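# Load three balls evenly into a pivoting covered tray

## Task

A tray balanced on one pivot sits under a transparent cover. Place exactly one ball in each of its three seats, for example by dropping them through the chutes in the cover's top. Release each ball with its lowest point no higher than the chute's rim. Keep the load balanced at every moment, because a lopsided tray tips at once and the balls roll out.

## Robot and tools

Robots: three Kinova Gen3 arms, arm1, arm2 and arm3. Each has seven joints and a five-finger right hand. Foot (base_link) poses in the scene frame, metres: arm1 (0.187, 0.820, 1.028), arm2 (-1.084, 0.750, 0.967), arm3 (-0.544, -0.404, 1.050); their wxyz orientations are in the setup. Each foot faces along its own +x. Reach is about 1.06 m from the joint 1 axis.

Frames: one scene frame, metres, origin on the floor, +z up. The hand point sits 0.045 m in front of the palm and moves with it. Its axes: +z along the straightened fingers, +y out of the palm, +x across the palm away from the thumb. Straight fingers extend 0.06 to 0.07 m past the point and lie 0.06 m behind it along -y. A wrist bracket on the little-finger side can snag things.

move: optional keys arm1, arm2, arm3 (one object per arm) and cameras. Inside an arm's object:
- joints: absolute targets by name. joint1_rad to joint7_rad in radians (joints 1, 3, 5, 7 range -6.283 to 6.283; joint2 -2.249 to 2.249; joint4 -2.579 to 2.579; joint6 -2.099 to 2.099). hand_little, hand_ring, hand_middle, hand_index, hand_thumb_bend: +1 straight, -1 curled. hand_thumb_turn: +1 beside the palm, -1 opposite the fingers. hand_force_limit (-1 to 1, about 0 to 10 N at the fingertip, 15 N for the thumb motors) and hand_speed (-0.96 to 1; full speed from +0.48 up) are settings, not motions.
- target: absolute hand-point pose, seven numbers [x, y, z, qw, qx, qy, qz], in the scene frame, metres plus unit quaternion. The hand moves in a straight line toward it from its current hand_target.
- speed: top linear speed, 0.002 to 0.5 m/s, default 0.25. Rotation is capped at twice that value in rad/s.
- min_time_s: 0.1 to 8 s, the shortest duration for that arm's joint motions. Use it only with joints.
When target is used, joints may carry only the hand_ keys; any arm joint there gets the call refused. All arms in one action start together. Their hand paths finish together, and every path ends after 10 s. No action runs past 15 s. Paths ignore obstacles and other arms. The hand may lag, wander, or overspeed, most of all near a straight arm. An arm left out of a call may still be driving to its earlier target. With no arm keys, move just reports full state and images.

cameras: names from arm1_cam_wrist, arm2_cam_wrist, arm3_cam_wrist, cam_high, cam_low, or "all". [] gives none. If left out, an empty call returns all and an action returns none. Wrist cameras sit on the little-finger side and look at the hand point.

wait: seconds, 0 to 10, plus optional cameras. It commands nothing.
zoom_image: camera plus region [x0, y0, x1, y1] in pixels, origin top-left, at most 504 by 504. It works only on a camera from the most recent images.
show_instructions: no arguments. It shows the reference page.
finished_scene: optional scene, always 1. Final; the balls must stay seated without help.

If a move or wait is refused, or a stop interrupts it, later move, wait and finished_scene calls in the same reply are skipped. A merely invalid call, such as one with an unknown key, does not block later calls. The scene keeps running while you think, with each robot holding its last command.

Result lines: "move" lists the arms that were commanded. "as last shown" means the arm got no command: its status lines read "not commanded" and its other values are unchanged. "pictures" gives the image order. "hand" is the measured hand-point pose, which can be off at long reach. hand_target is the pose the held joint targets imply.
Status words:
- done: within 1 cm and 2 degrees, or joint tolerance about 0.01 rad.
- off_target: resting away from the target, possibly still pushing.
- time_out: the joint settles and keeps its current position.
- joint command not followed / pose unreachable: a safety check is holding the arm back.
- not_followed: the motion ended while held back. A target is dropped; joint targets may be retried.
Other readings:
- hand_stopped_by: six words in the order little, ring, middle, index, thumb_bend, thumb_turn. Each is moving, target, force, stalled or fault.
- Load lines (*_load_n): fingertip force in N, positive when the finger is pushed open.
- Joint velocities: rad/s. "within noise" means the arm is still.
- Joint torques: N m, with offset and noise.
- Flange force: the external force in the tool's own axes. It is approximate, and "no reading" can appear near singular poses.

Gripping: a finger motor starts only when its target changes by at least 0.002. It stops at the target, or on closing when its load reaches hand_force_limit, and then locks. The start settings are hand_force_limit 0 and hand_speed -0.8, which is slow. Use hand_speed -0.94 or lower for gentle holds; faster closing can overshoot the force limit several times. To grip harder, raise the limit and send a target more closed than the current reading. To release, send a target more open than the reading. With the thumb turned fully in front, the hand can wrap objects about 0.035 to 0.065 m thick. Thumb tip and index pad can pinch light items.

Avoid:
- Pressing two robots against each other. This ends the scene, and no reading warns of contact. Closing fingers on another hand counts as a press.
- Collisions that push a joint torque past its limit (joints 1 to 4: 104.5 N m; joints 5 to 7: 51.3 N m) or off its plan by more than 5 degrees. Either causes a torque fault that stops that arm for 10 s.
- Long stretched holds or pushing at unreachable poses. These heat the motors: a MOTOR HOT line appears at 60 °C, and at 75 °C the arm sags. Afterwards, resend any key marked limit_stop_at_motor_heat.
- Knocking objects out of the work area, hitting the cover hard, or dropping balls from height.
- Releasing a ball with its underside above the chute rim.
- Filling seats in an order that unbalances the tray.

Each tool is called after ">>>" as name(argument=value, ...), one argument or row to a line, values as JSON.

Reference images:

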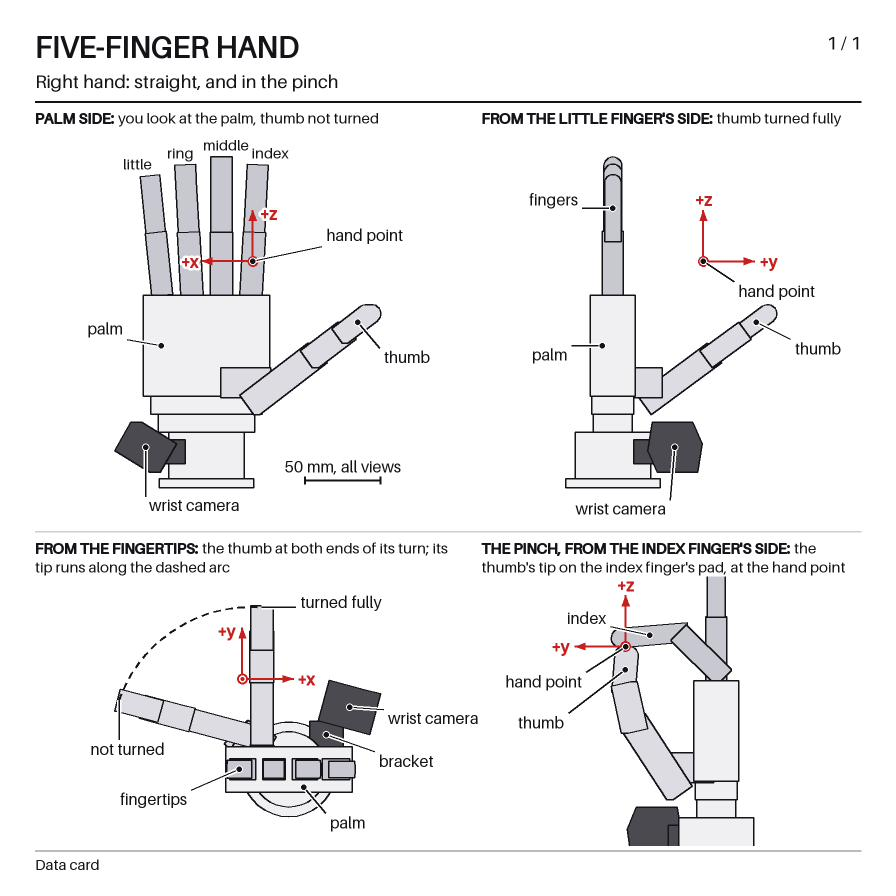

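## Session

>>> move(
)

Scene clock: 0.00 s.
Joint torques (N m): no reading
Flange force (N): no reading
Joint velocities: within noise
arm1.joint_positions: joint1_rad=+0.628 joint2_rad=-0.288 joint3_rad=-0.001 joint4_rad=+1.646 joint5_rad=-0.049 joint6_rad=+1.872 joint7_rad=-2.163 hand_little=+1.000 hand_ring=+1.000 hand_middle=+1.000 hand_index=+1.000 hand_thumb_turn=+1.000 hand_thumb_bend=+1.000 hand_force_limit=+0.000 hand_speed=-0.800
arm1.joint_status: not commanded
arm1.hand_stopped_by: target,target,target,target,target,target
arm1.little_load_n: 0.0
arm1.ring_load_n: 0.0
arm1.middle_load_n: 0.0
arm1.index_load_n: 0.0
arm1.thumb_bend_load_n: 0.0
arm1.thumb_turn_load_n: 0.0
arm1.hand: x=-0.0220 y=+0.8820 z=+1.4594 quat_wxyz=(-0.018, -0.882, +0.469, -0.045) (m; scene frame)
arm1.hand_target: x=-0.0220 y=+0.8820 z=+1.4594 quat_wxyz=(-0.018, -0.882, +0.469, -0.045) (m; scene frame)
arm1.hand_status: not commanded
arm2.joint_positions: joint1_rad=-0.880 joint2_rad=-0.595 joint3_rad=+0.018 joint4_rad=+1.516 joint5_rad=-0.089 joint6_rad=+1.930 joint7_rad=-1.522 hand_little=+1.000 hand_ring=+1.000 hand_middle=+1.000 hand_index=+1.000 hand_thumb_turn=+1.000 hand_thumb_bend=+1.000 hand_force_limit=+0.000 hand_speed=-0.800
arm2.joint_status: not commanded
arm2.hand_stopped_by: target,target,target,target,target,target
arm2.little_load_n: 0.0
arm2.ring_load_n: 0.0
arm2.middle_load_n: 0.0
arm2.index_load_n: 0.0
arm2.thumb_bend_load_n: -0.5
arm2.thumb_turn_load_n: 0.0
arm2.hand: x=-0.9545 y=+0.8219 z=+1.4941 quat_wxyz=(-0.139, +0.085, -0.986, -0.047) (m; scene frame)
arm2.hand_target: x=-0.9545 y=+0.8219 z=+1.4941 quat_wxyz=(-0.139, +0.085, -0.986, -0.047) (m; scene frame)
arm2.hand_status: not commanded
arm3.joint_positions: joint1_rad=+0.441 joint2_rad=-0.405 joint3_rad=-0.047 joint4_rad=+1.373 joint5_rad=-0.046 joint6_rad=+2.040 joint7_rad=-2.090 hand_little=+1.000 hand_ring=+1.000 hand_middle=+1.000 hand_index=+1.000 hand_thumb_turn=+1.000 hand_thumb_bend=+1.000 hand_force_limit=+0.000 hand_speed=-0.800
arm3.joint_status: not commanded
arm3.hand_stopped_by: target,target,target,target,target,target
arm3.little_load_n: 0.0
arm3.ring_load_n: 0.0
arm3.middle_load_n: 0.0
arm3.index_load_n: 0.0
arm3.thumb_bend_load_n: 0.0
arm3.thumb_turn_load_n: 0.0
arm3.hand: x=-0.4283 y=-0.2387 z=+1.5854 quat_wxyz=(-0.040, +0.151, -0.987, -0.044) (m; scene frame)
arm3.hand_target: x=-0.4283 y=-0.2387 z=+1.5854 quat_wxyz=(-0.040, +0.151, -0.987, -0.044) (m; scene frame)
arm3.hand_status: not commanded
pictures: arm1_cam_wrist, arm2_cam_wrist, arm3_cam_wrist, cam_high, cam_low

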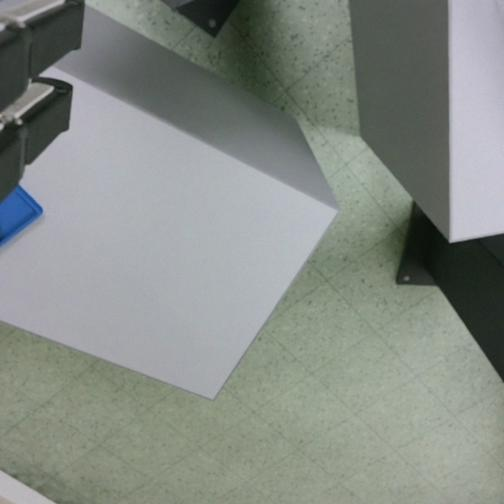

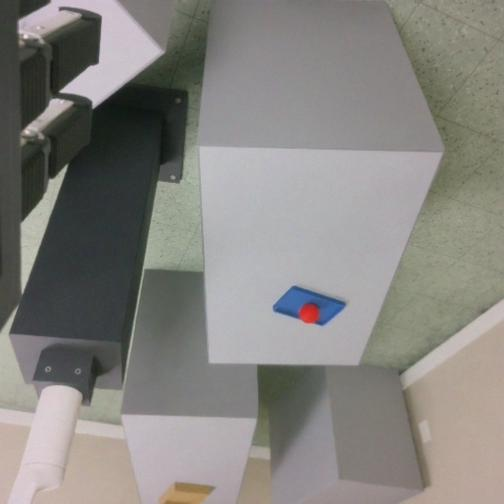

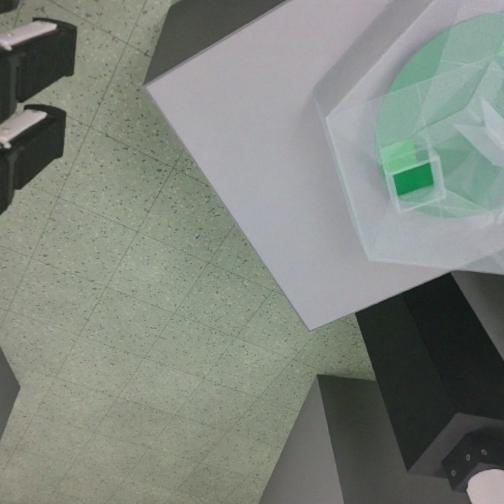

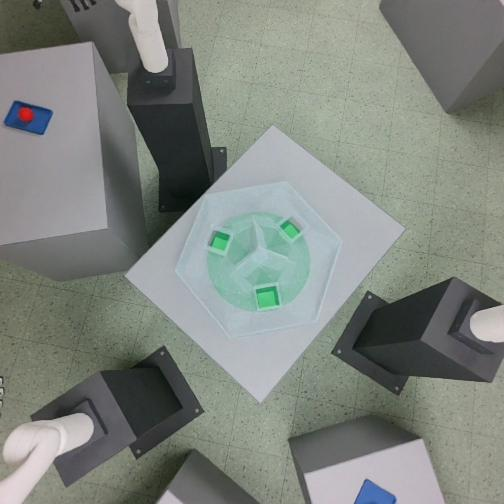

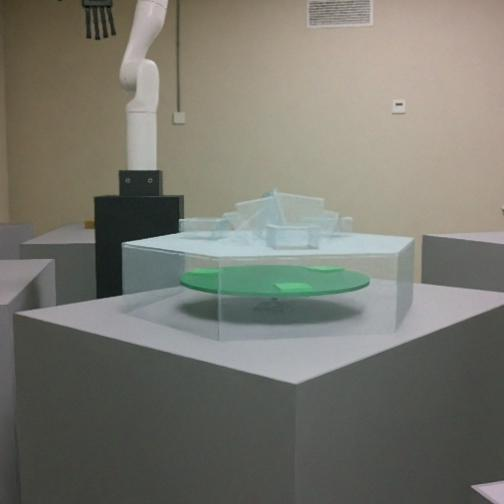

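>>> zoom_image(
  camera="cam_high",
  region=[150, 150, 370, 370],
)

>>> zoom_image(
  camera="cam_high",
  region=[0, 60, 120, 180],
)

>>> zoom_image(
  camera="cam_high",
  region=[280, 400, 480, 504],
)

>>> zoom_image(
  camera="cam_low",
  region=[100, 170, 430, 350],
)

>>> zoom_image(
  camera="arm2_cam_wrist",
  region=[120, 260, 420, 504],
)

>>> zoom_image(
  camera="arm3_cam_wrist",
  region=[304, 0, 504, 280],
)

Scaled by 2.291 from the camera's image (finer frame: 720x720).

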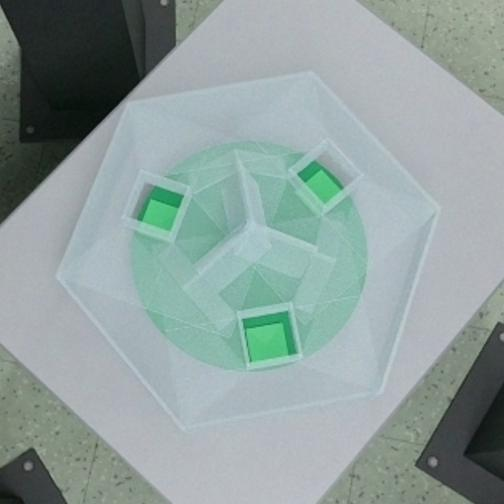

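Scaled by 4.200 from the camera's image (finer frame: 720x720).

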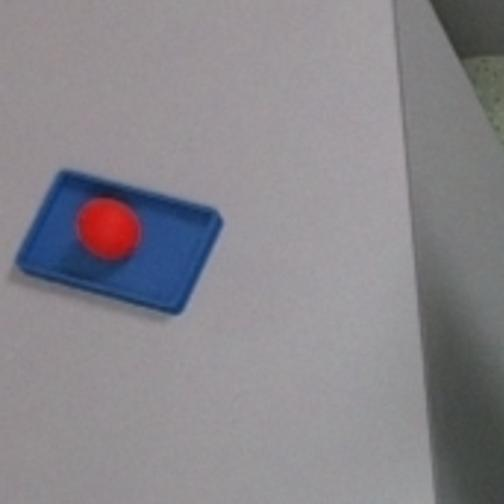

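Scaled by 2.520 from the camera's image (finer frame: 720x720).

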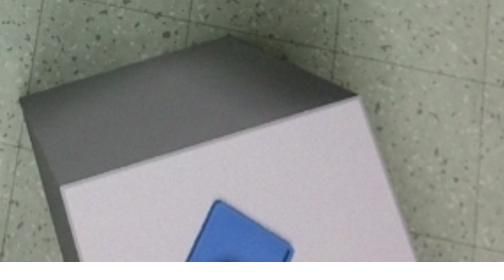

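Scaled by 1.527 from the camera's image (finer frame: 720x720).

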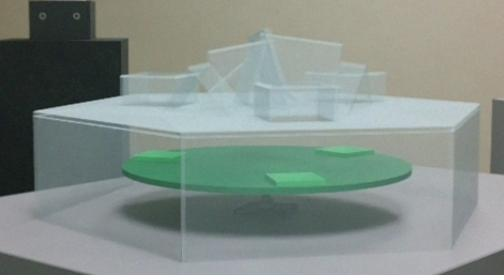

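Scaled by 1.680 from the camera's image (finer frame: 720x720).

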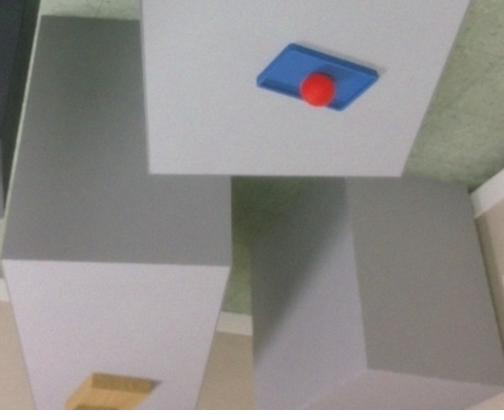

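Scaled by 1.800 from the camera's image (finer frame: 720x720).

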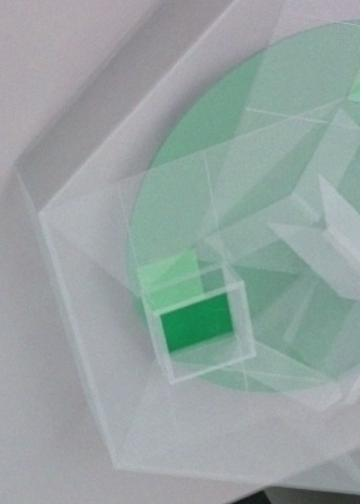

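>>> move(
  arm1={"joints": {"joint1_rad": 1.597, "joint7_rad": 0.0, "joint3_rad": 0.0, "joint5_rad": 0.0}},
  arm2={"joints": {"joint1_rad": 1.31, "joint7_rad": 0.0, "joint3_rad": 0.0, "joint5_rad": 0.0}},
  arm3={"joints": {"joint1_rad": -1.69, "joint7_rad": 0.0, "joint3_rad": 0.0, "joint5_rad": 0.0}},
  cameras=["all"],
)

Scene clock: 9.87 s.
Joint torques (N m): arm1=[2.41 -1.21 1.26 -5.89 0.04 0.02 -0.06] | arm2=[-0.27 4.67 -2.2 -6.9 0.14 -1.01 -0.2] | arm3=[-0.11 2.16 1.37 -7.34 -0.14 -0.34 0.08]
Flange force (N): arm1=[-5.0 0.4 -6.4] | arm2=[6.5 2.7 -0.3] | arm3=[-6.0 3.7 3.1]
move: arm1 done; arm2 done; arm3 done
Joint velocities: within noise
arm1.joint_positions: joint1_rad=+1.597 joint2_rad=-0.288 joint3_rad=+0.000 joint4_rad=+1.646 joint5_rad=+0.000 joint6_rad=+1.872 joint7_rad=+0.000 hand_little=+1.000 hand_ring=+1.000 hand_middle=+1.000 hand_index=+1.000 hand_thumb_turn=+1.000 hand_thumb_bend=+1.000 hand_force_limit=+0.000 hand_speed=-0.800
arm1.joint_status: all done
arm1.hand_stopped_by: target,target,target,target,target,target
arm1.little_load_n: 0.0
arm1.ring_load_n: 0.0
arm1.middle_load_n: 0.0
arm1.index_load_n: 0.0
arm1.thumb_bend_load_n: 0.0
arm1.thumb_turn_load_n: 0.0
arm1.hand: x=+0.1621 y=+0.9155 z=+1.4677 quat_wxyz=(-0.042, -0.994, -0.101, -0.004)
arm1.hand_target: x=+0.1621 y=+0.9155 z=+1.4677 quat_wxyz=(-0.042, -0.994, -0.101, -0.004)
arm1.hand_status: not commanded
arm2.joint_positions: joint1_rad=+1.310 joint2_rad=-0.595 joint3_rad=+0.000 joint4_rad=+1.516 joint5_rad=+0.000 joint6_rad=+1.930 joint7_rad=+0.000 hand_little=+1.000 hand_ring=+1.000 hand_middle=+1.000 hand_index=+1.000 hand_thumb_turn=+1.000 hand_thumb_bend=+1.000 hand_force_limit=+0.000 hand_speed=-0.800
arm2.joint_status: all done
arm2.hand_stopped_by: target,target,target,target,target,target
arm2.little_load_n: 0.0
arm2.ring_load_n: 0.0
arm2.middle_load_n: 0.0
arm2.index_load_n: 0.0
arm2.thumb_bend_load_n: 0.0
arm2.thumb_turn_load_n: 0.0
arm2.hand: x=-1.0980 y=+0.7046 z=+1.4644 quat_wxyz=(+0.042, -0.255, -0.956, +0.141)
arm2.hand_target: x=-1.0980 y=+0.7046 z=+1.4644 quat_wxyz=(+0.042, -0.255, -0.956, +0.141)
arm2.hand_status: not commanded
arm3.joint_positions: joint1_rad=-1.690 joint2_rad=-0.405 joint3_rad=+0.000 joint4_rad=+1.373 joint5_rad=+0.000 joint6_rad=+2.040 joint7_rad=+0.000 hand_little=+1.000 hand_ring=+1.000 hand_middle=+1.000 hand_index=+1.000 hand_thumb_turn=+1.000 hand_thumb_bend=+1.000 hand_force_limit=+0.000 hand_speed=-0.800
arm3.joint_status: all done
arm3.hand_stopped_by: target,target,target,target,target,target
arm3.little_load_n: 0.0
arm3.ring_load_n: 0.0
arm3.middle_load_n: 0.0
arm3.index_load_n: 0.0
arm3.thumb_bend_load_n: 0.0
arm3.thumb_turn_load_n: 0.0
arm3.hand: x=-0.6142 y=-0.3838 z=+1.5728 quat_wxyz=(-0.051, +0.789, +0.610, -0.049)
arm3.hand_target: x=-0.6142 y=-0.3838 z=+1.5728 quat_wxyz=(-0.051, +0.789, +0.610, -0.049)
arm3.hand_status: not commanded
pictures: arm1_cam_wrist, arm2_cam_wrist, arm3_cam_wrist, cam_high, cam_low
arm1_cam_wrist: T_world_to_cam=[[0.44626, -0.88828, 0.10863, 0.58157], [-0.76862, -0.31828, 0.55491, -0.40164], [-0.45835, -0.33113, -0.82478, 1.70218]] pos_world=[0.21195, 0.95241, 1.56363]
arm2_cam_wrist: T_world_to_cam=[[0.269, 0.9208, -0.28244, 0.0708], [0.8872, -0.12276, 0.44476, 0.41253], [0.37486, -0.37022, -0.84995, 2.03146]] pos_world=[-1.14656, 0.73754, 1.56316]
arm3_cam_wrist: T_world_to_cam=[[0.99124, -0.01252, -0.13145, 0.80894], [0.0521, -0.87766, 0.47644, -1.055], [-0.12133, -0.47912, -0.86932, 1.21785]] pos_world=[-0.59913, -0.33231, 1.66769]

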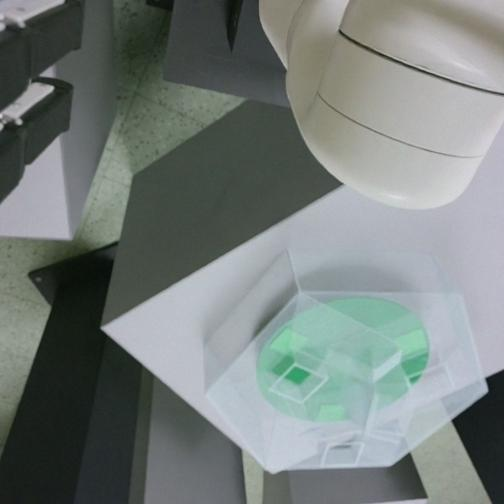

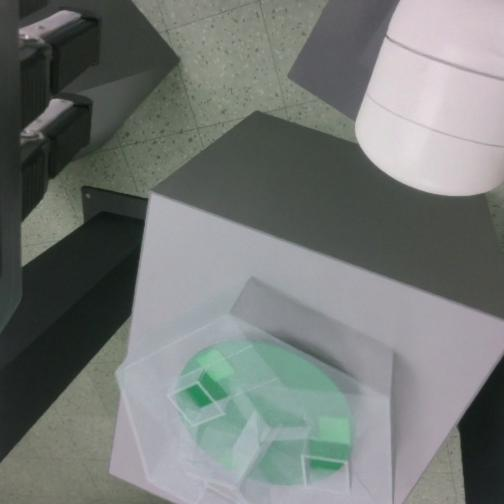

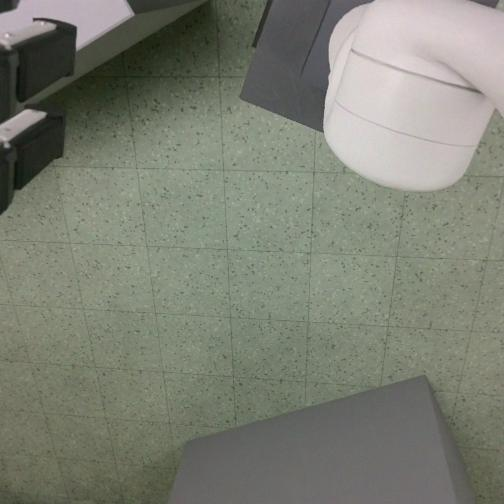

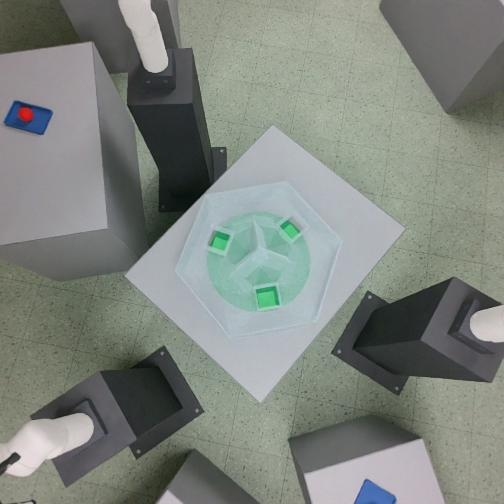

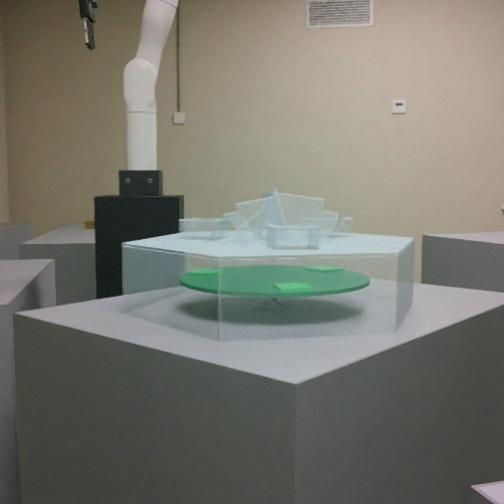

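>>> move(
  arm1={"target": [0.07, 1.40, 1.0, -0.3403, 0.9349, 0.0950, -0.0346], "speed": 0.3},
  arm2={"target": [-1.342, 0.381, 1.15, 0.1028, -0.2826, -0.8962, 0.3262], "speed": 0.3},
  arm3={"target": [-1.10, -0.26, 1.05, -0.2704, 0.7430, 0.5753, -0.2094], "speed": 0.3},
  cameras=["all"],
)

Scene clock: 14.30 s.
Joint torques (N m): arm1=[2.29 -18.51 1.4 -2.86 0.09 -1.72 -0.09] | arm2=[-0.15 -8.93 -2.01 -6.91 0.11 -1.79 -0.23] | arm3=[-0.34 -16.73 1.91 -4.96 -0.08 -1.58 0.06]
Flange force (N): arm1=[-5.4 -4.7 2.6] | arm2=no reading | arm3=[2.6 0.0 -4.5]
move: arm1 done; arm2 done; arm3 done
Joint velocities: within noise
arm1.joint_positions: joint1_rad=+1.636 joint2_rad=+0.883 joint3_rad=-0.031 joint4_rad=+1.912 joint5_rad=-0.021 joint6_rad=-0.349 joint7_rad=+0.050 hand_little=+1.000 hand_ring=+1.000 hand_middle=+1.000 hand_index=+1.000 hand_thumb_turn=+1.000 hand_thumb_bend=+1.000 hand_force_limit=+0.000 hand_speed=-0.800
arm1.joint_status: not commanded
arm1.hand_stopped_by: target,target,target,target,target,target
arm1.little_load_n: 0.0
arm1.ring_load_n: 0.0
arm1.middle_load_n: 0.0
arm1.index_load_n: 0.0
arm1.thumb_bend_load_n: 0.0
arm1.thumb_turn_load_n: 0.0
arm1.hand: x=+0.0700 y=+1.4000 z=+1.0000 quat_wxyz=(+0.340, -0.935, -0.095, +0.035)
arm1.hand_target: x=+0.0700 y=+1.4000 z=+1.0000 quat_wxyz=(+0.340, -0.935, -0.095, +0.035)
arm1.hand_status: done (0.000 m and 0.0 deg from the pose sent, 0.680 m and 44.9 deg at the start)
arm2.joint_positions: joint1_rad=+1.485 joint2_rad=+0.193 joint3_rad=-0.063 joint4_rad=+2.204 joint5_rad=-0.258 joint6_rad=+0.056 joint7_rad=+0.280 hand_little=+1.000 hand_ring=+1.000 hand_middle=+1.000 hand_index=+1.000 hand_thumb_turn=+1.000 hand_thumb_bend=+1.000 hand_force_limit=+0.000 hand_speed=-0.800
arm2.joint_status: not commanded
arm2.hand_stopped_by: target,target,target,target,target,target
arm2.little_load_n: 0.0
arm2.ring_load_n: 0.0
arm2.middle_load_n: 0.0
arm2.index_load_n: -0.5
arm2.thumb_bend_load_n: 0.0
arm2.thumb_turn_load_n: 0.0
arm2.hand: x=-1.3420 y=+0.3810 z=+1.1500 quat_wxyz=(+0.103, -0.283, -0.896, +0.326)
arm2.hand_target: x=-1.3420 y=+0.3810 z=+1.1500 quat_wxyz=(+0.103, -0.283, -0.896, +0.326)
arm2.hand_status: done (0.000 m and 0.0 deg from the pose sent, 0.513 m and 23.6 deg at the start)
arm3.joint_positions: joint1_rad=-1.699 joint2_rad=+0.804 joint3_rad=+0.017 joint4_rad=+1.973 joint5_rad=+0.004 joint6_rad=-0.327 joint7_rad=+0.001 hand_little=+1.000 hand_ring=+1.000 hand_middle=+1.000 hand_index=+1.000 hand_thumb_turn=+1.000 hand_thumb_bend=+1.000 hand_force_limit=+0.000 hand_speed=-0.800
arm3.joint_status: not commanded
arm3.hand_stopped_by: target,target,target,target,target,target
arm3.little_load_n: 0.0
arm3.ring_load_n: 0.0
arm3.middle_load_n: 0.0
arm3.index_load_n: 0.0
arm3.thumb_bend_load_n: 0.0
arm3.thumb_turn_load_n: 0.0
arm3.hand: x=-1.1000 y=-0.2600 z=+1.0500 quat_wxyz=(-0.270, +0.743, +0.575, -0.209)
arm3.hand_target: x=-1.1000 y=-0.2600 z=+1.0500 quat_wxyz=(-0.270, +0.743, +0.575, -0.209)
arm3.hand_status: done (0.000 m and 0.0 deg from the pose sent, 0.724 m and 32.0 deg at the start)
pictures: arm1_cam_wrist, arm2_cam_wrist, arm3_cam_wrist, cam_high, cam_low
arm1_cam_wrist: T_world_to_cam=[[0.40464, -0.68998, -0.60017, 1.538], [-0.70026, -0.65587, 0.2819, 0.68215], [-0.58813, 0.30621, -0.74856, 0.47528]] pos_world=[0.13488, 1.36305, 1.08653]
arm2_cam_wrist: T_world_to_cam=[[0.24368, 0.73983, -0.62711, 0.77693], [0.95596, -0.07415, 0.28398, 0.98776], [0.1636, -0.6687, -0.72531, 1.42281]] pos_world=[-1.36635, 0.44988, 1.2387]
arm3_cam_wrist: T_world_to_cam=[[0.7848, 0.04421, -0.61818, 1.52203], [0.24982, -0.93539, 0.25026, -0.23206], [-0.56717, -0.35084, -0.74514, 0.1763]] pos_world=[-1.03651, -0.2225, 1.13032]

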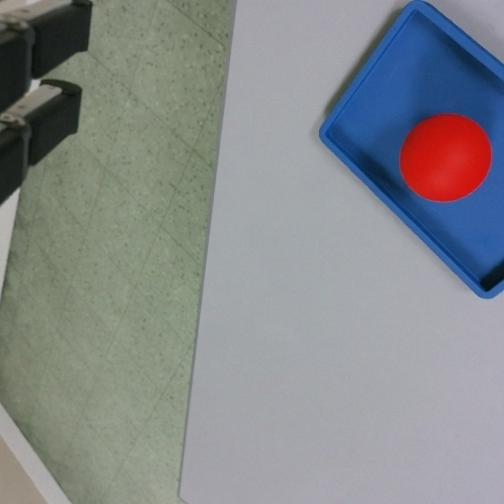

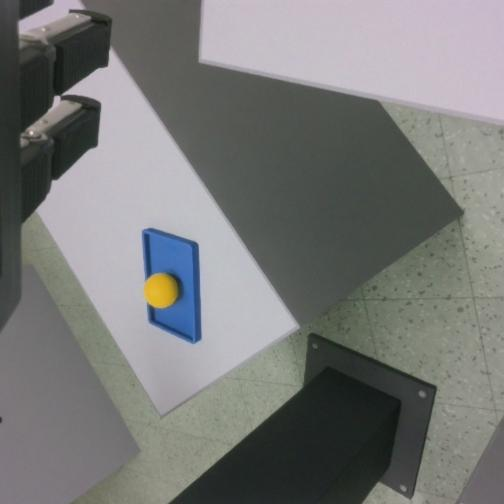

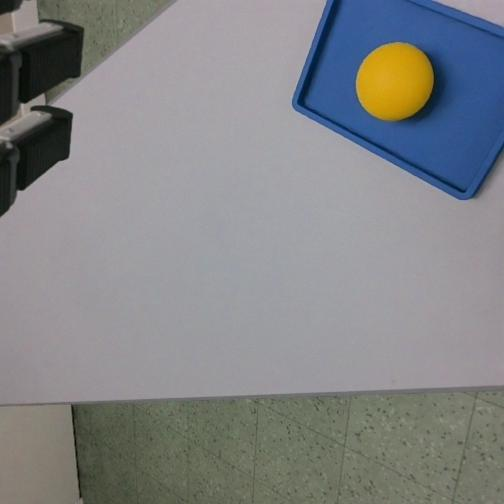

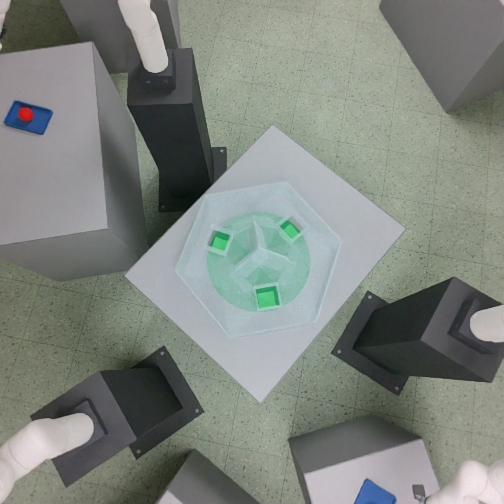

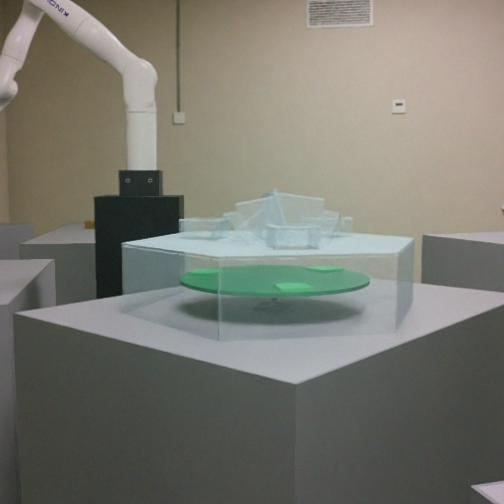

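>>> move(
  arm1={"joints": {"joint1_rad": 3.9, "joint2_rad": 0.6}},
  arm2={"joints": {"joint1_rad": 2.585}},
  arm3={"joints": {"joint1_rad": -2.57, "joint2_rad": 0.6}},
  cameras=["arm1_cam_wrist", "arm2_cam_wrist", "arm3_cam_wrist", "cam_high"],
)

Scene clock: 20.17 s.
Joint torques (N m): arm1=[2.37 -17.08 1.45 -5.12 0.04 -2.19 -0.06] | arm2=[-0.22 -8.89 -2.15 -6.92 0.07 -1.78 -0.23] | arm3=[-0.24 -15.57 1.94 -6.79 -0.08 -1.88 0.04]
Flange force (N): arm1=[-5.8 -5.2 3.0] | arm2=no reading | arm3=[4.3 0.1 -4.1]
move: arm1 done; arm2 done; arm3 done
Joint velocities: within noise
arm1.joint_positions: joint1_rad=+3.900 joint2_rad=+0.600 joint3_rad=-0.031 joint4_rad=+1.912 joint5_rad=-0.021 joint6_rad=-0.349 joint7_rad=+0.050 hand_little=+1.000 hand_ring=+1.000 hand_middle=+1.000 hand_index=+1.000 hand_thumb_turn=+1.000 hand_thumb_bend=+1.000 hand_force_limit=+0.000 hand_speed=-0.800
arm1.joint_status: all done
arm1.hand_stopped_by: target,target,target,target,target,target
arm1.little_load_n: 0.0
arm1.ring_load_n: 0.0
arm1.middle_load_n: 0.0
arm1.index_load_n: -0.5
arm1.thumb_bend_load_n: 0.0
arm1.thumb_turn_load_n: 0.0
arm1.hand: x=+0.7636 y=+0.5072 z=+1.1740 quat_wxyz=(+0.236, -0.456, +0.757, -0.405)
arm1.hand_target: x=+0.7636 y=+0.5073 z=+1.1740 quat_wxyz=(+0.236, -0.456, +0.757, -0.405)
arm1.hand_status: not commanded
arm2.joint_positions: joint1_rad=+2.585 joint2_rad=+0.193 joint3_rad=-0.063 joint4_rad=+2.204 joint5_rad=-0.258 joint6_rad=+0.056 joint7_rad=+0.280 hand_little=+1.000 hand_ring=+1.000 hand_middle=+1.000 hand_index=+1.000 hand_thumb_turn=+1.000 hand_thumb_bend=+1.000 hand_force_limit=+0.000 hand_speed=-0.800
arm2.joint_status: all done
arm2.hand_stopped_by: target,target,target,target,target,target
arm2.little_load_n: 0.0
arm2.ring_load_n: 0.0
arm2.middle_load_n: 0.0
arm2.index_load_n: 0.0
arm2.thumb_bend_load_n: 0.0
arm2.thumb_turn_load_n: 0.0
arm2.hand: x=-1.5286 y=+0.8140 z=+1.1519 quat_wxyz=(+0.257, -0.710, -0.615, +0.229)
arm2.hand_target: x=-1.5286 y=+0.8140 z=+1.1519 quat_wxyz=(+0.257, -0.710, -0.615, +0.229)
arm2.hand_status: not commanded
arm3.joint_positions: joint1_rad=-2.570 joint2_rad=+0.600 joint3_rad=+0.017 joint4_rad=+1.973 joint5_rad=+0.004 joint6_rad=-0.327 joint7_rad=+0.001 hand_little=+1.000 hand_ring=+1.000 hand_middle=+1.000 hand_index=+1.000 hand_thumb_turn=+1.000 hand_thumb_bend=+1.000 hand_force_limit=+0.000 hand_speed=-0.800
arm3.joint_status: all done
arm3.hand_stopped_by: target,target,target,target,target,target
arm3.little_load_n: 0.0
arm3.ring_load_n: 0.0
arm3.middle_load_n: 0.0
arm3.index_load_n: 0.0
arm3.thumb_bend_load_n: 0.0
arm3.thumb_turn_load_n: -0.5
arm3.hand: x=-1.0486 y=-0.7618 z=+1.1778 quat_wxyz=(-0.206, +0.411, +0.798, -0.389)
arm3.hand_target: x=-1.0486 y=-0.7618 z=+1.1778 quat_wxyz=(-0.206, +0.411, +0.798, -0.389)
arm3.hand_status: not commanded
arm1_cam_wrist: T_world_to_cam=[[-0.62287, 0.03231, -0.78166, 1.37709], [-0.1056, 0.98653, 0.12493, -0.5696], [0.77517, 0.16036, -0.61107, 0.15844]] pos_world=[0.67478, 0.49202, 1.24439]
arm2_cam_wrist: T_world_to_cam=[[0.76623, 0.11281, -0.63259, 1.81873], [0.36953, -0.88275, 0.29018, 0.95234], [-0.52568, -0.45611, -0.71807, 0.50924]] pos_world=[-1.47778, 0.86778, 1.23982]
arm3_cam_wrist: T_world_to_cam=[[0.34944, 0.54788, -0.76008, 1.67722], [0.91029, -0.3907, 0.13687, 0.49474], [-0.22198, -0.73972, -0.63525, 0.0609]] pos_world=[-1.02292, -0.68057, 1.2458]

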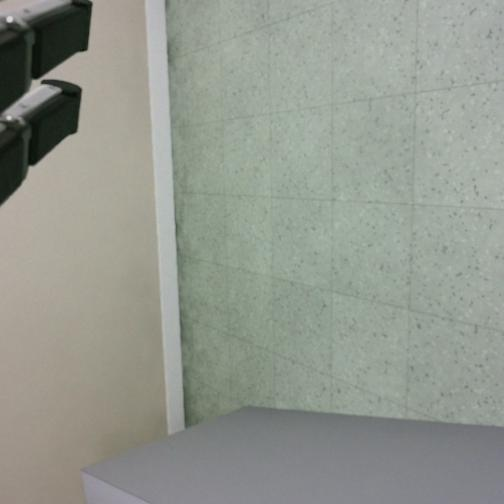

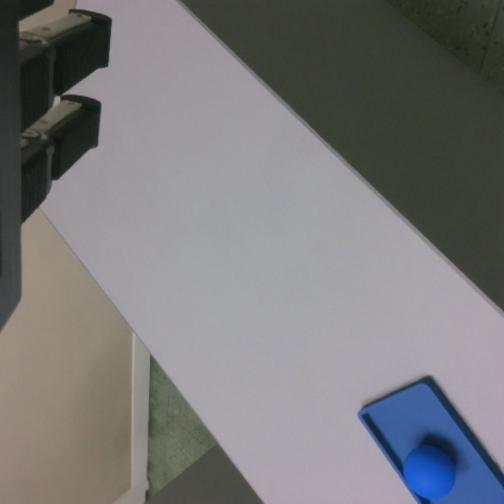

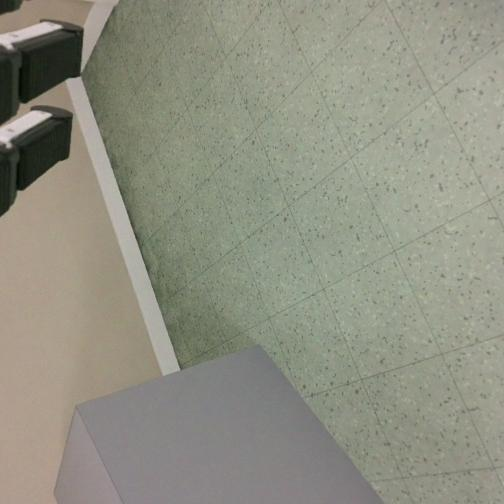

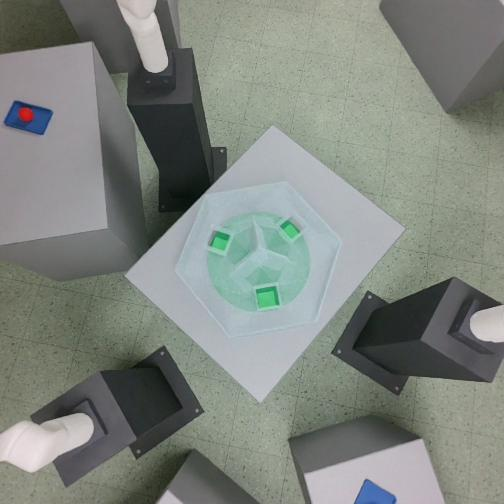

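>>> move(
  arm1={"joints": {"joint1_rad": 1.6, "joint2_rad": 0.6, "hand_speed": 0.3, "hand_thumb_turn": -1, "hand_index": 0.8, "hand_middle": 0.8, "hand_ring": -1, "hand_little": -1}},
  arm2={"joints": {"joint1_rad": 1.8, "joint3_rad": 0, "joint5_rad": 0, "joint7_rad": 0, "hand_speed": 0.3, "hand_thumb_turn": -1, "hand_index": 0.8, "hand_middle": 0.8, "hand_ring": -1, "hand_little": -1}},
  arm3={"joints": {"joint1_rad": -1.7, "joint2_rad": 0.6, "hand_speed": 0.3, "hand_thumb_turn": -1, "hand_index": 0.8, "hand_middle": 0.8, "hand_ring": -1, "hand_little": -1}},
  cameras=[],
)

>>> move(
  arm1={"target": [0.0245, 1.4046, 0.883, -0.4193, 0.8991, 0.1136, -0.0530], "speed": 0.25},
  arm2={"target": [-1.5214, 0.4187, 0.933, -0.1919, 0.4115, 0.8075, -0.3765], "speed": 0.25},
  arm3={"target": [-1.1996, -0.2497, 0.872, -0.3337, 0.7156, 0.5561, -0.2593], "speed": 0.25},
  cameras=["all"],
)

>>> zoom_image(
  camera="cam_low",
  region=[170, 180, 370, 300],
)

>>> zoom_image(
  camera="cam_high",
  region=[195, 195, 325, 325],
)

Scene clock: 27.40 s.
Joint torques (N m): arm1=[2.33 -16.93 1.38 -5.19 0.12 -2.14 -0.04] | arm2=[-0.14 -8.89 -1.95 -6.88 0.14 -1.84 -0.23] | arm3=[-0.34 -15.61 1.84 -6.74 -0.1 -1.9 0.08]
Flange force (N): arm1=[-6.1 -5.0 2.7] | arm2=no reading | arm3=[4.1 0.0 -4.3]
move: arm1 off_target; arm2 done; arm3 done
Joint velocities: within noise
arm1.joint_positions: joint1_rad=+1.600 joint2_rad=+0.600 joint3_rad=-0.031 joint4_rad=+1.912 joint5_rad=-0.021 joint6_rad=-0.349 joint7_rad=+0.050 hand_little=-1.000 hand_ring=-1.000 hand_middle=+1.000 hand_index=+0.800 hand_thumb_turn=-1.000 hand_thumb_bend=+1.000 hand_force_limit=+0.000 hand_speed=+0.300
arm1.joint_status: hand_middle off_target (ended at +1.000, target +0.800); the others done
arm1.hand_stopped_by: target,target,fault,target,target,target
arm1.little_load_n: 0.5
arm1.ring_load_n: 0.0
arm1.middle_load_n: 0.0
arm1.index_load_n: 0.0
arm1.thumb_bend_load_n: 0.0
arm1.thumb_turn_load_n: 0.0
arm1.hand: x=+0.0368 y=+1.4581 z=+1.1778 quat_wxyz=(+0.468, -0.876, -0.107, +0.051)
arm1.hand_target: x=+0.0368 y=+1.4581 z=+1.1778 quat_wxyz=(+0.468, -0.876, -0.107, +0.051)
arm1.hand_status: not commanded
arm2.joint_positions: joint1_rad=+1.800 joint2_rad=+0.193 joint3_rad=+0.000 joint4_rad=+2.204 joint5_rad=+0.000 joint6_rad=+0.056 joint7_rad=+0.000 hand_little=-1.000 hand_ring=-1.000 hand_middle=+0.800 hand_index=+0.800 hand_thumb_turn=-1.000 hand_thumb_bend=+1.000 hand_force_limit=+0.000 hand_speed=+0.300
arm2.joint_status: all done
arm2.hand_stopped_by: target,target,target,target,target,target
arm2.little_load_n: 0.0
arm2.ring_load_n: 0.0
arm2.middle_load_n: 0.0
arm2.index_load_n: 0.0
arm2.thumb_bend_load_n: 0.0
arm2.thumb_turn_load_n: 0.0
arm2.hand: x=-1.4625 y=+0.5055 z=+1.1507 quat_wxyz=(+0.168, -0.455, -0.822, +0.298)
arm2.hand_target: x=-1.4625 y=+0.5055 z=+1.1507 quat_wxyz=(+0.168, -0.455, -0.822, +0.298)
arm2.hand_status: not commanded
arm3.joint_positions: joint1_rad=-1.700 joint2_rad=+0.600 joint3_rad=+0.017 joint4_rad=+1.973 joint5_rad=+0.004 joint6_rad=-0.327 joint7_rad=+0.001 hand_little=-1.000 hand_ring=-1.000 hand_middle=+0.800 hand_index=+0.800 hand_thumb_turn=-1.000 hand_thumb_bend=+1.000 hand_force_limit=+0.000 hand_speed=+0.300
arm3.joint_status: all done
arm3.hand_stopped_by: target,target,target,target,target,target
arm3.little_load_n: 0.0
arm3.ring_load_n: 0.0
arm3.middle_load_n: -0.5
arm3.index_load_n: 0.0
arm3.thumb_bend_load_n: 0.0
arm3.thumb_turn_load_n: 0.0
arm3.hand: x=-1.1440 y=-0.2477 z=+1.1726 quat_wxyz=(-0.344, +0.712, +0.550, -0.267)
arm3.hand_target: x=-1.1440 y=-0.2477 z=+1.1726 quat_wxyz=(-0.344, +0.712, +0.550, -0.267)
arm3.hand_status: not commanded

Scene clock: 29.20 s.
Joint torques (N m): arm1=[2.31 -19.32 1.45 -0.41 0.14 -2.02 -0.04] | arm2=[-0.16 -15.31 -1.85 -1.94 0.18 -2.15 -0.24] | arm3=[-0.41 -20.53 2.04 -3.82 -0.09 -1.86 0.05]
Flange force (N): arm1=[-5.7 -2.9 4.5] | arm2=[0.6 -5.0 -2.7] | arm3=[0.7 -1.5 -4.4]
move: arm1 done; arm2 done; arm3 done
Joint velocities: within noise
arm1.joint_positions: joint1_rad=+1.566 joint2_rad=+1.240 joint3_rad=-0.045 joint4_rad=+1.899 joint5_rad=-0.034 joint6_rad=-0.868 joint7_rad=+0.057 hand_little=-1.000 hand_ring=-1.000 hand_middle=+1.000 hand_index=+0.800 hand_thumb_turn=-1.000 hand_thumb_bend=+1.000 hand_force_limit=+0.000 hand_speed=+0.300
arm1.joint_status: not commanded
arm1.hand_stopped_by: target,target,fault,target,target,target
arm1.little_load_n: 0.0
arm1.ring_load_n: 0.0
arm1.middle_load_n: 0.0
arm1.index_load_n: 0.0
arm1.thumb_bend_load_n: 0.0
arm1.thumb_turn_load_n: 0.0
arm1.hand: x=+0.0245 y=+1.4046 z=+0.8830 quat_wxyz=(+0.419, -0.899, -0.114, +0.053)
arm1.hand_target: x=+0.0245 y=+1.4046 z=+0.8830 quat_wxyz=(+0.419, -0.899, -0.114, +0.053)
arm1.hand_status: done (0.000 m and 0.0 deg from the pose sent, 0.300 m and 6.3 deg at the start)
arm2.joint_positions: joint1_rad=+1.738 joint2_rad=+0.946 joint3_rad=-0.025 joint4_rad=+2.192 joint5_rad=-0.018 joint6_rad=-0.861 joint7_rad=+0.019 hand_little=-1.000 hand_ring=-1.000 hand_middle=+0.800 hand_index=+0.800 hand_thumb_turn=-1.000 hand_thumb_bend=+1.000 hand_force_limit=+0.000 hand_speed=+0.300
arm2.joint_status: not commanded
arm2.hand_stopped_by: target,target,target,target,target,target
arm2.little_load_n: 0.0
arm2.ring_load_n: 0.0
arm2.middle_load_n: 0.0
arm2.index_load_n: 0.0
arm2.thumb_bend_load_n: 0.0
arm2.thumb_turn_load_n: 0.0
arm2.hand: x=-1.5214 y=+0.4187 z=+0.9330 quat_wxyz=(+0.192, -0.411, -0.808, +0.377)
arm2.hand_target: x=-1.5214 y=+0.4187 z=+0.9330 quat_wxyz=(+0.192, -0.411, -0.808, +0.376)
arm2.hand_status: done (0.000 m and 0.0 deg from the pose sent, 0.242 m and 10.8 deg at the start)
arm3.joint_positions: joint1_rad=-1.722 joint2_rad=+1.339 joint3_rad=+0.015 joint4_rad=+1.626 joint5_rad=-0.028 joint6_rad=-0.688 joint7_rad=+0.007 hand_little=-1.000 hand_ring=-1.000 hand_middle=+0.800 hand_index=+0.800 hand_thumb_turn=-1.000 hand_thumb_bend=+1.000 hand_force_limit=+0.000 hand_speed=+0.300
arm3.joint_status: not commanded
arm3.hand_stopped_by: target,target,target,target,target,target
arm3.little_load_n: 0.0
arm3.ring_load_n: 0.0
arm3.middle_load_n: -0.5
arm3.index_load_n: 0.0
arm3.thumb_bend_load_n: 0.0
arm3.thumb_turn_load_n: 0.0
arm3.hand: x=-1.1996 y=-0.2497 z=+0.8720 quat_wxyz=(-0.334, +0.716, +0.556, -0.259)
arm3.hand_target: x=-1.1996 y=-0.2497 z=+0.8720 quat_wxyz=(-0.334, +0.716, +0.556, -0.259)
arm3.hand_status: done (0.000 m and 0.0 deg from the pose sent, 0.306 m and 1.7 deg at the start)
pictures: arm1_cam_wrist, arm2_cam_wrist, arm3_cam_wrist, cam_high, cam_low
arm1_cam_wrist: T_world_to_cam=[[0.40903, -0.55726, -0.7226, 1.41091], [-0.6571, -0.72933, 0.1905, 0.86909], [-0.63318, 0.3969, -0.6645, 0.15902]] pos_world=[0.09467, 1.35699, 0.95963]
arm2_cam_wrist: T_world_to_cam=[[0.37411, 0.5496, -0.74698, 1.04661], [0.91356, -0.35693, 0.19493, 1.36069], [-0.15949, -0.75534, -0.63563, 0.78102]] pos_world=[-1.51007, 0.50039, 1.013]
arm3_cam_wrist: T_world_to_cam=[[0.66958, 0.0764, -0.7388, 1.46477], [0.28823, -0.94347, 0.16366, -0.0334], [-0.68453, -0.32253, -0.65375, -0.22268]] pos_world=[-1.12358, -0.21524, 0.94206]

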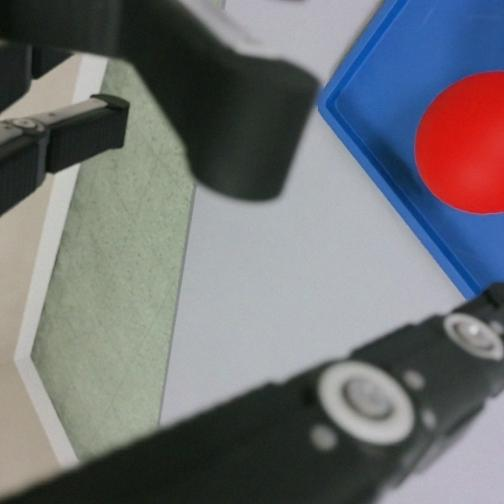

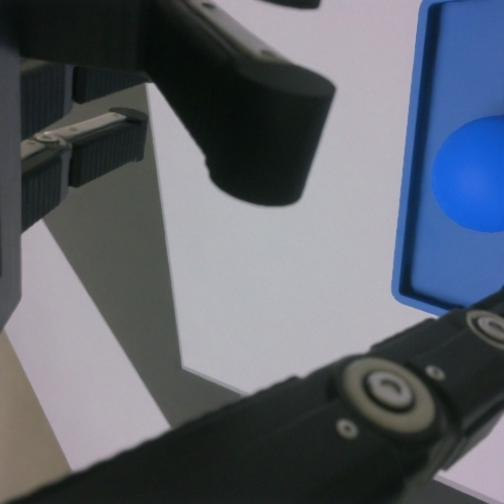

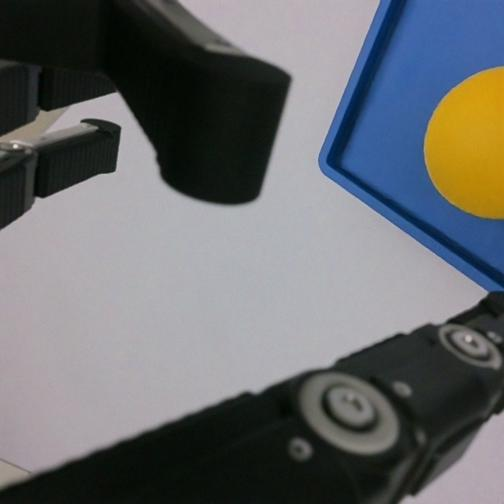

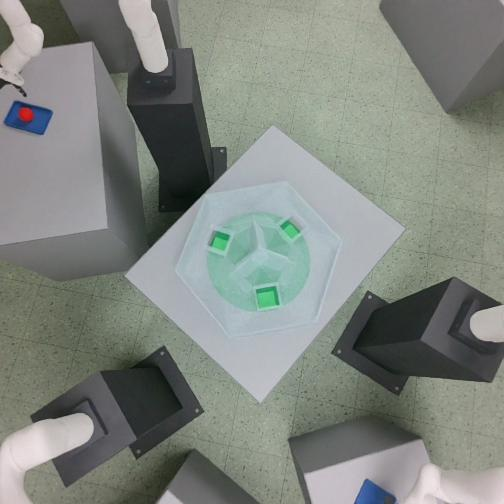

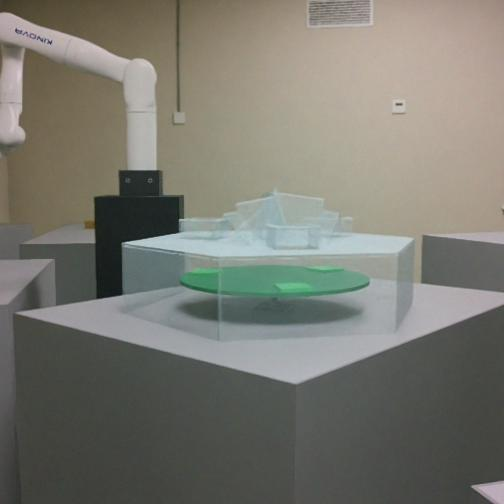

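Scaled by 2.520 from the camera's image (finer frame: 720x720).

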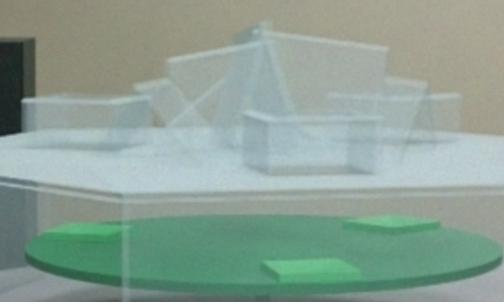

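Scaled by 3.877 from the camera's image (finer frame: 720x720).

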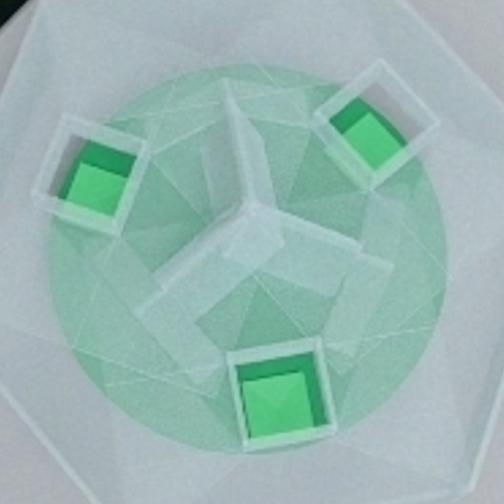

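>>> zoom_image(
  camera="arm1_cam_wrist",
  region=[304, 0, 504, 300],
)

>>> zoom_image(
  camera="arm2_cam_wrist",
  region=[304, 0, 504, 300],
)

>>> zoom_image(
  camera="arm3_cam_wrist",
  region=[304, 0, 504, 300],
)

Scaled by 1.680 from the camera's image (finer frame: 720x720).

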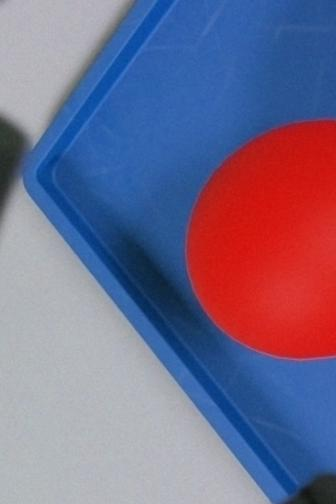

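Scaled by 1.680 from the camera's image (finer frame: 720x720).

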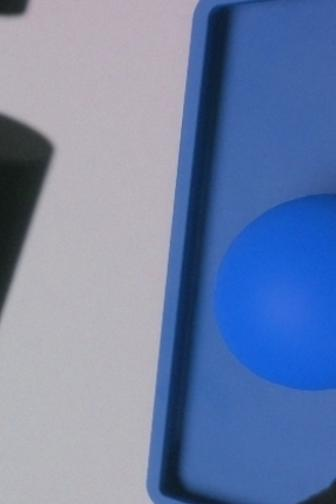

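Scaled by 1.680 from the camera's image (finer frame: 720x720).

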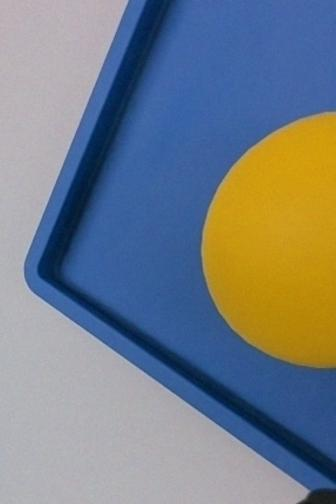

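>>> move(
  arm1={"target": [0.0263, 1.4081, 0.791, -0.4193, 0.8991, 0.1136, -0.0530], "speed": 0.15},
  arm2={"target": [-1.5287, 0.3772, 0.8005, -0.1919, 0.4115, 0.8075, -0.3765], "speed": 0.15},
  arm3={"target": [-1.2058, -0.2487, 0.7825, -0.3337, 0.7156, 0.5561, -0.2593], "speed": 0.15},
  cameras=["arm1_cam_wrist", "arm2_cam_wrist", "arm3_cam_wrist"],
)

Scene clock: 34.60 s.
Joint torques (N m): arm1=[2.27 -19.86 1.37 0.1 0.16 -2.02 -0.04] | arm2=[-0.09 -17.2 -1.77 -1.05 0.19 -2.14 -0.22] | arm3=[-0.43 -20.88 2.03 -3.6 -0.08 -1.85 0.09]
Flange force (N): arm1=[-5.4 -1.9 5.6] | arm2=[1.1 -4.9 -1.7] | arm3=[0.4 -1.9 -4.5]
move: arm1 done; arm2 done; arm3 done
Joint velocities: within noise
arm1.joint_positions: joint1_rad=+1.573 joint2_rad=+1.466 joint3_rad=-0.042 joint4_rad=+1.729 joint5_rad=-0.017 joint6_rad=-0.923 joint7_rad=+0.056 hand_little=-1.000 hand_ring=-1.000 hand_middle=+1.000 hand_index=+0.800 hand_thumb_turn=-1.000 hand_thumb_bend=+1.000 hand_force_limit=+0.000 hand_speed=+0.300
arm1.joint_status: not commanded
arm1.hand_stopped_by: target,target,fault,target,target,target
arm1.little_load_n: 0.0
arm1.ring_load_n: 0.5
arm1.middle_load_n: 0.0
arm1.index_load_n: 0.0
arm1.thumb_bend_load_n: 0.0
arm1.thumb_turn_load_n: 0.0
arm1.hand: x=+0.0263 y=+1.4081 z=+0.7910 quat_wxyz=(+0.419, -0.899, -0.114, +0.053)
arm1.hand_target: x=+0.0263 y=+1.4081 z=+0.7910 quat_wxyz=(+0.419, -0.899, -0.114, +0.053)
arm1.hand_status: done (0.000 m and 0.0 deg from the pose sent, 0.092 m and 0.0 deg at the start)
arm2.joint_positions: joint1_rad=+1.670 joint2_rad=+1.302 joint3_rad=-0.039 joint4_rad=+1.949 joint5_rad=-0.089 joint6_rad=-0.976 joint7_rad=+0.029 hand_little=-1.000 hand_ring=-1.000 hand_middle=+0.800 hand_index=+0.800 hand_thumb_turn=-1.000 hand_thumb_bend=+1.000 hand_force_limit=+0.000 hand_speed=+0.300
arm2.joint_status: not commanded
arm2.hand_stopped_by: target,target,target,target,target,target
arm2.little_load_n: 0.0
arm2.ring_load_n: 0.0
arm2.middle_load_n: 0.0
arm2.index_load_n: 0.0
arm2.thumb_bend_load_n: 0.0
arm2.thumb_turn_load_n: 0.0
arm2.hand: x=-1.5287 y=+0.3772 z=+0.8005 quat_wxyz=(+0.192, -0.412, -0.808, +0.377)
arm2.hand_target: x=-1.5287 y=+0.3772 z=+0.8005 quat_wxyz=(+0.192, -0.411, -0.808, +0.377)
arm2.hand_status: done (0.000 m and 0.0 deg from the pose sent, 0.139 m and 0.0 deg at the start)
arm3.joint_positions: joint1_rad=-1.720 joint2_rad=+1.551 joint3_rad=+0.014 joint4_rad=+1.431 joint5_rad=-0.028 joint6_rad=-0.706 joint7_rad=+0.006 hand_little=-1.000 hand_ring=-1.000 hand_middle=+0.800 hand_index=+0.800 hand_thumb_turn=-1.000 hand_thumb_bend=+1.000 hand_force_limit=+0.000 hand_speed=+0.300
arm3.joint_status: not commanded
arm3.hand_stopped_by: target,target,target,target,target,target
arm3.little_load_n: 0.0
arm3.ring_load_n: 0.0
arm3.middle_load_n: 0.0
arm3.index_load_n: 0.0
arm3.thumb_bend_load_n: 0.0
arm3.thumb_turn_load_n: 0.0
arm3.hand: x=-1.2058 y=-0.2487 z=+0.7825 quat_wxyz=(-0.334, +0.716, +0.556, -0.259)
arm3.hand_target: x=-1.2058 y=-0.2487 z=+0.7825 quat_wxyz=(-0.334, +0.716, +0.556, -0.259)
arm3.hand_status: done (0.000 m and 0.0 deg from the pose sent, 0.090 m and 0.0 deg at the start)
arm1_cam_wrist: T_world_to_cam=[[0.40897, -0.55727, -0.72263, 1.34569], [-0.65716, -0.72928, 0.19049, 0.89031], [-0.63315, 0.39698, -0.66447, 0.0975]] pos_world=[0.09647, 1.36049, 0.86763]
arm2_cam_wrist: T_world_to_cam=[[0.3741, 0.54961, -0.74698, 0.97309], [0.91357, -0.35692, 0.19491, 1.37843], [-0.15949, -0.75534, -0.63563, 0.66436]] pos_world=[-1.51737, 0.45899, 0.8805]
arm3_cam_wrist: T_world_to_cam=[[0.6696, 0.07633, -0.73879, 1.40265], [0.28819, -0.94348, 0.16371, -0.01614], [-0.68453, -0.32253, -0.65375, -0.28504]] pos_world=[-1.12968, -0.21424, 0.85256]

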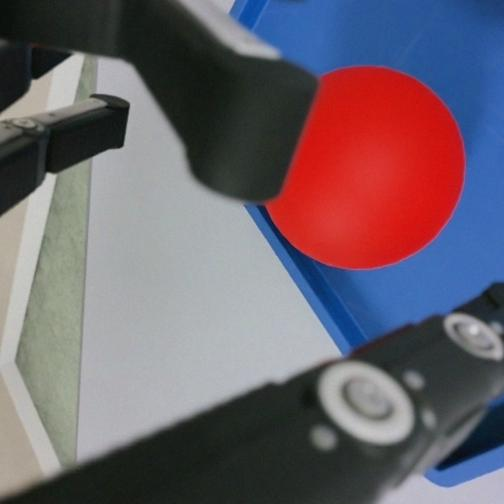

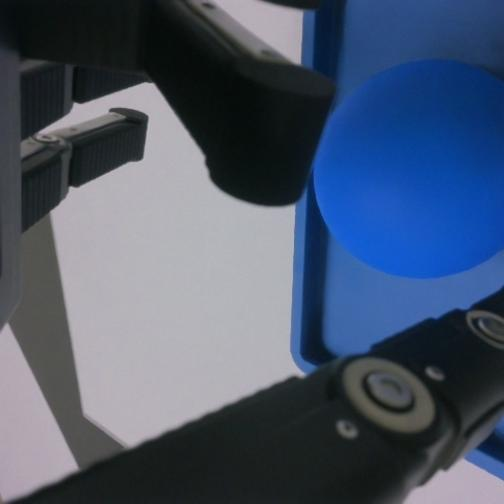

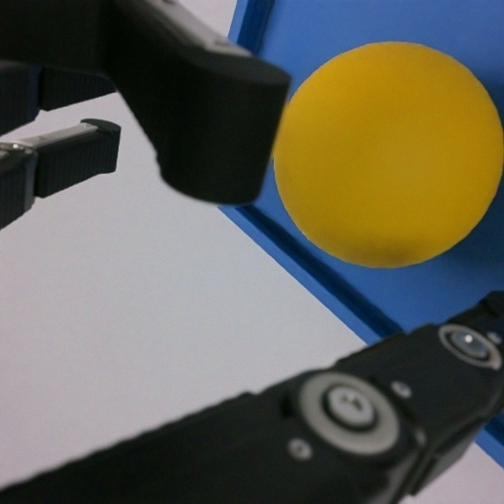

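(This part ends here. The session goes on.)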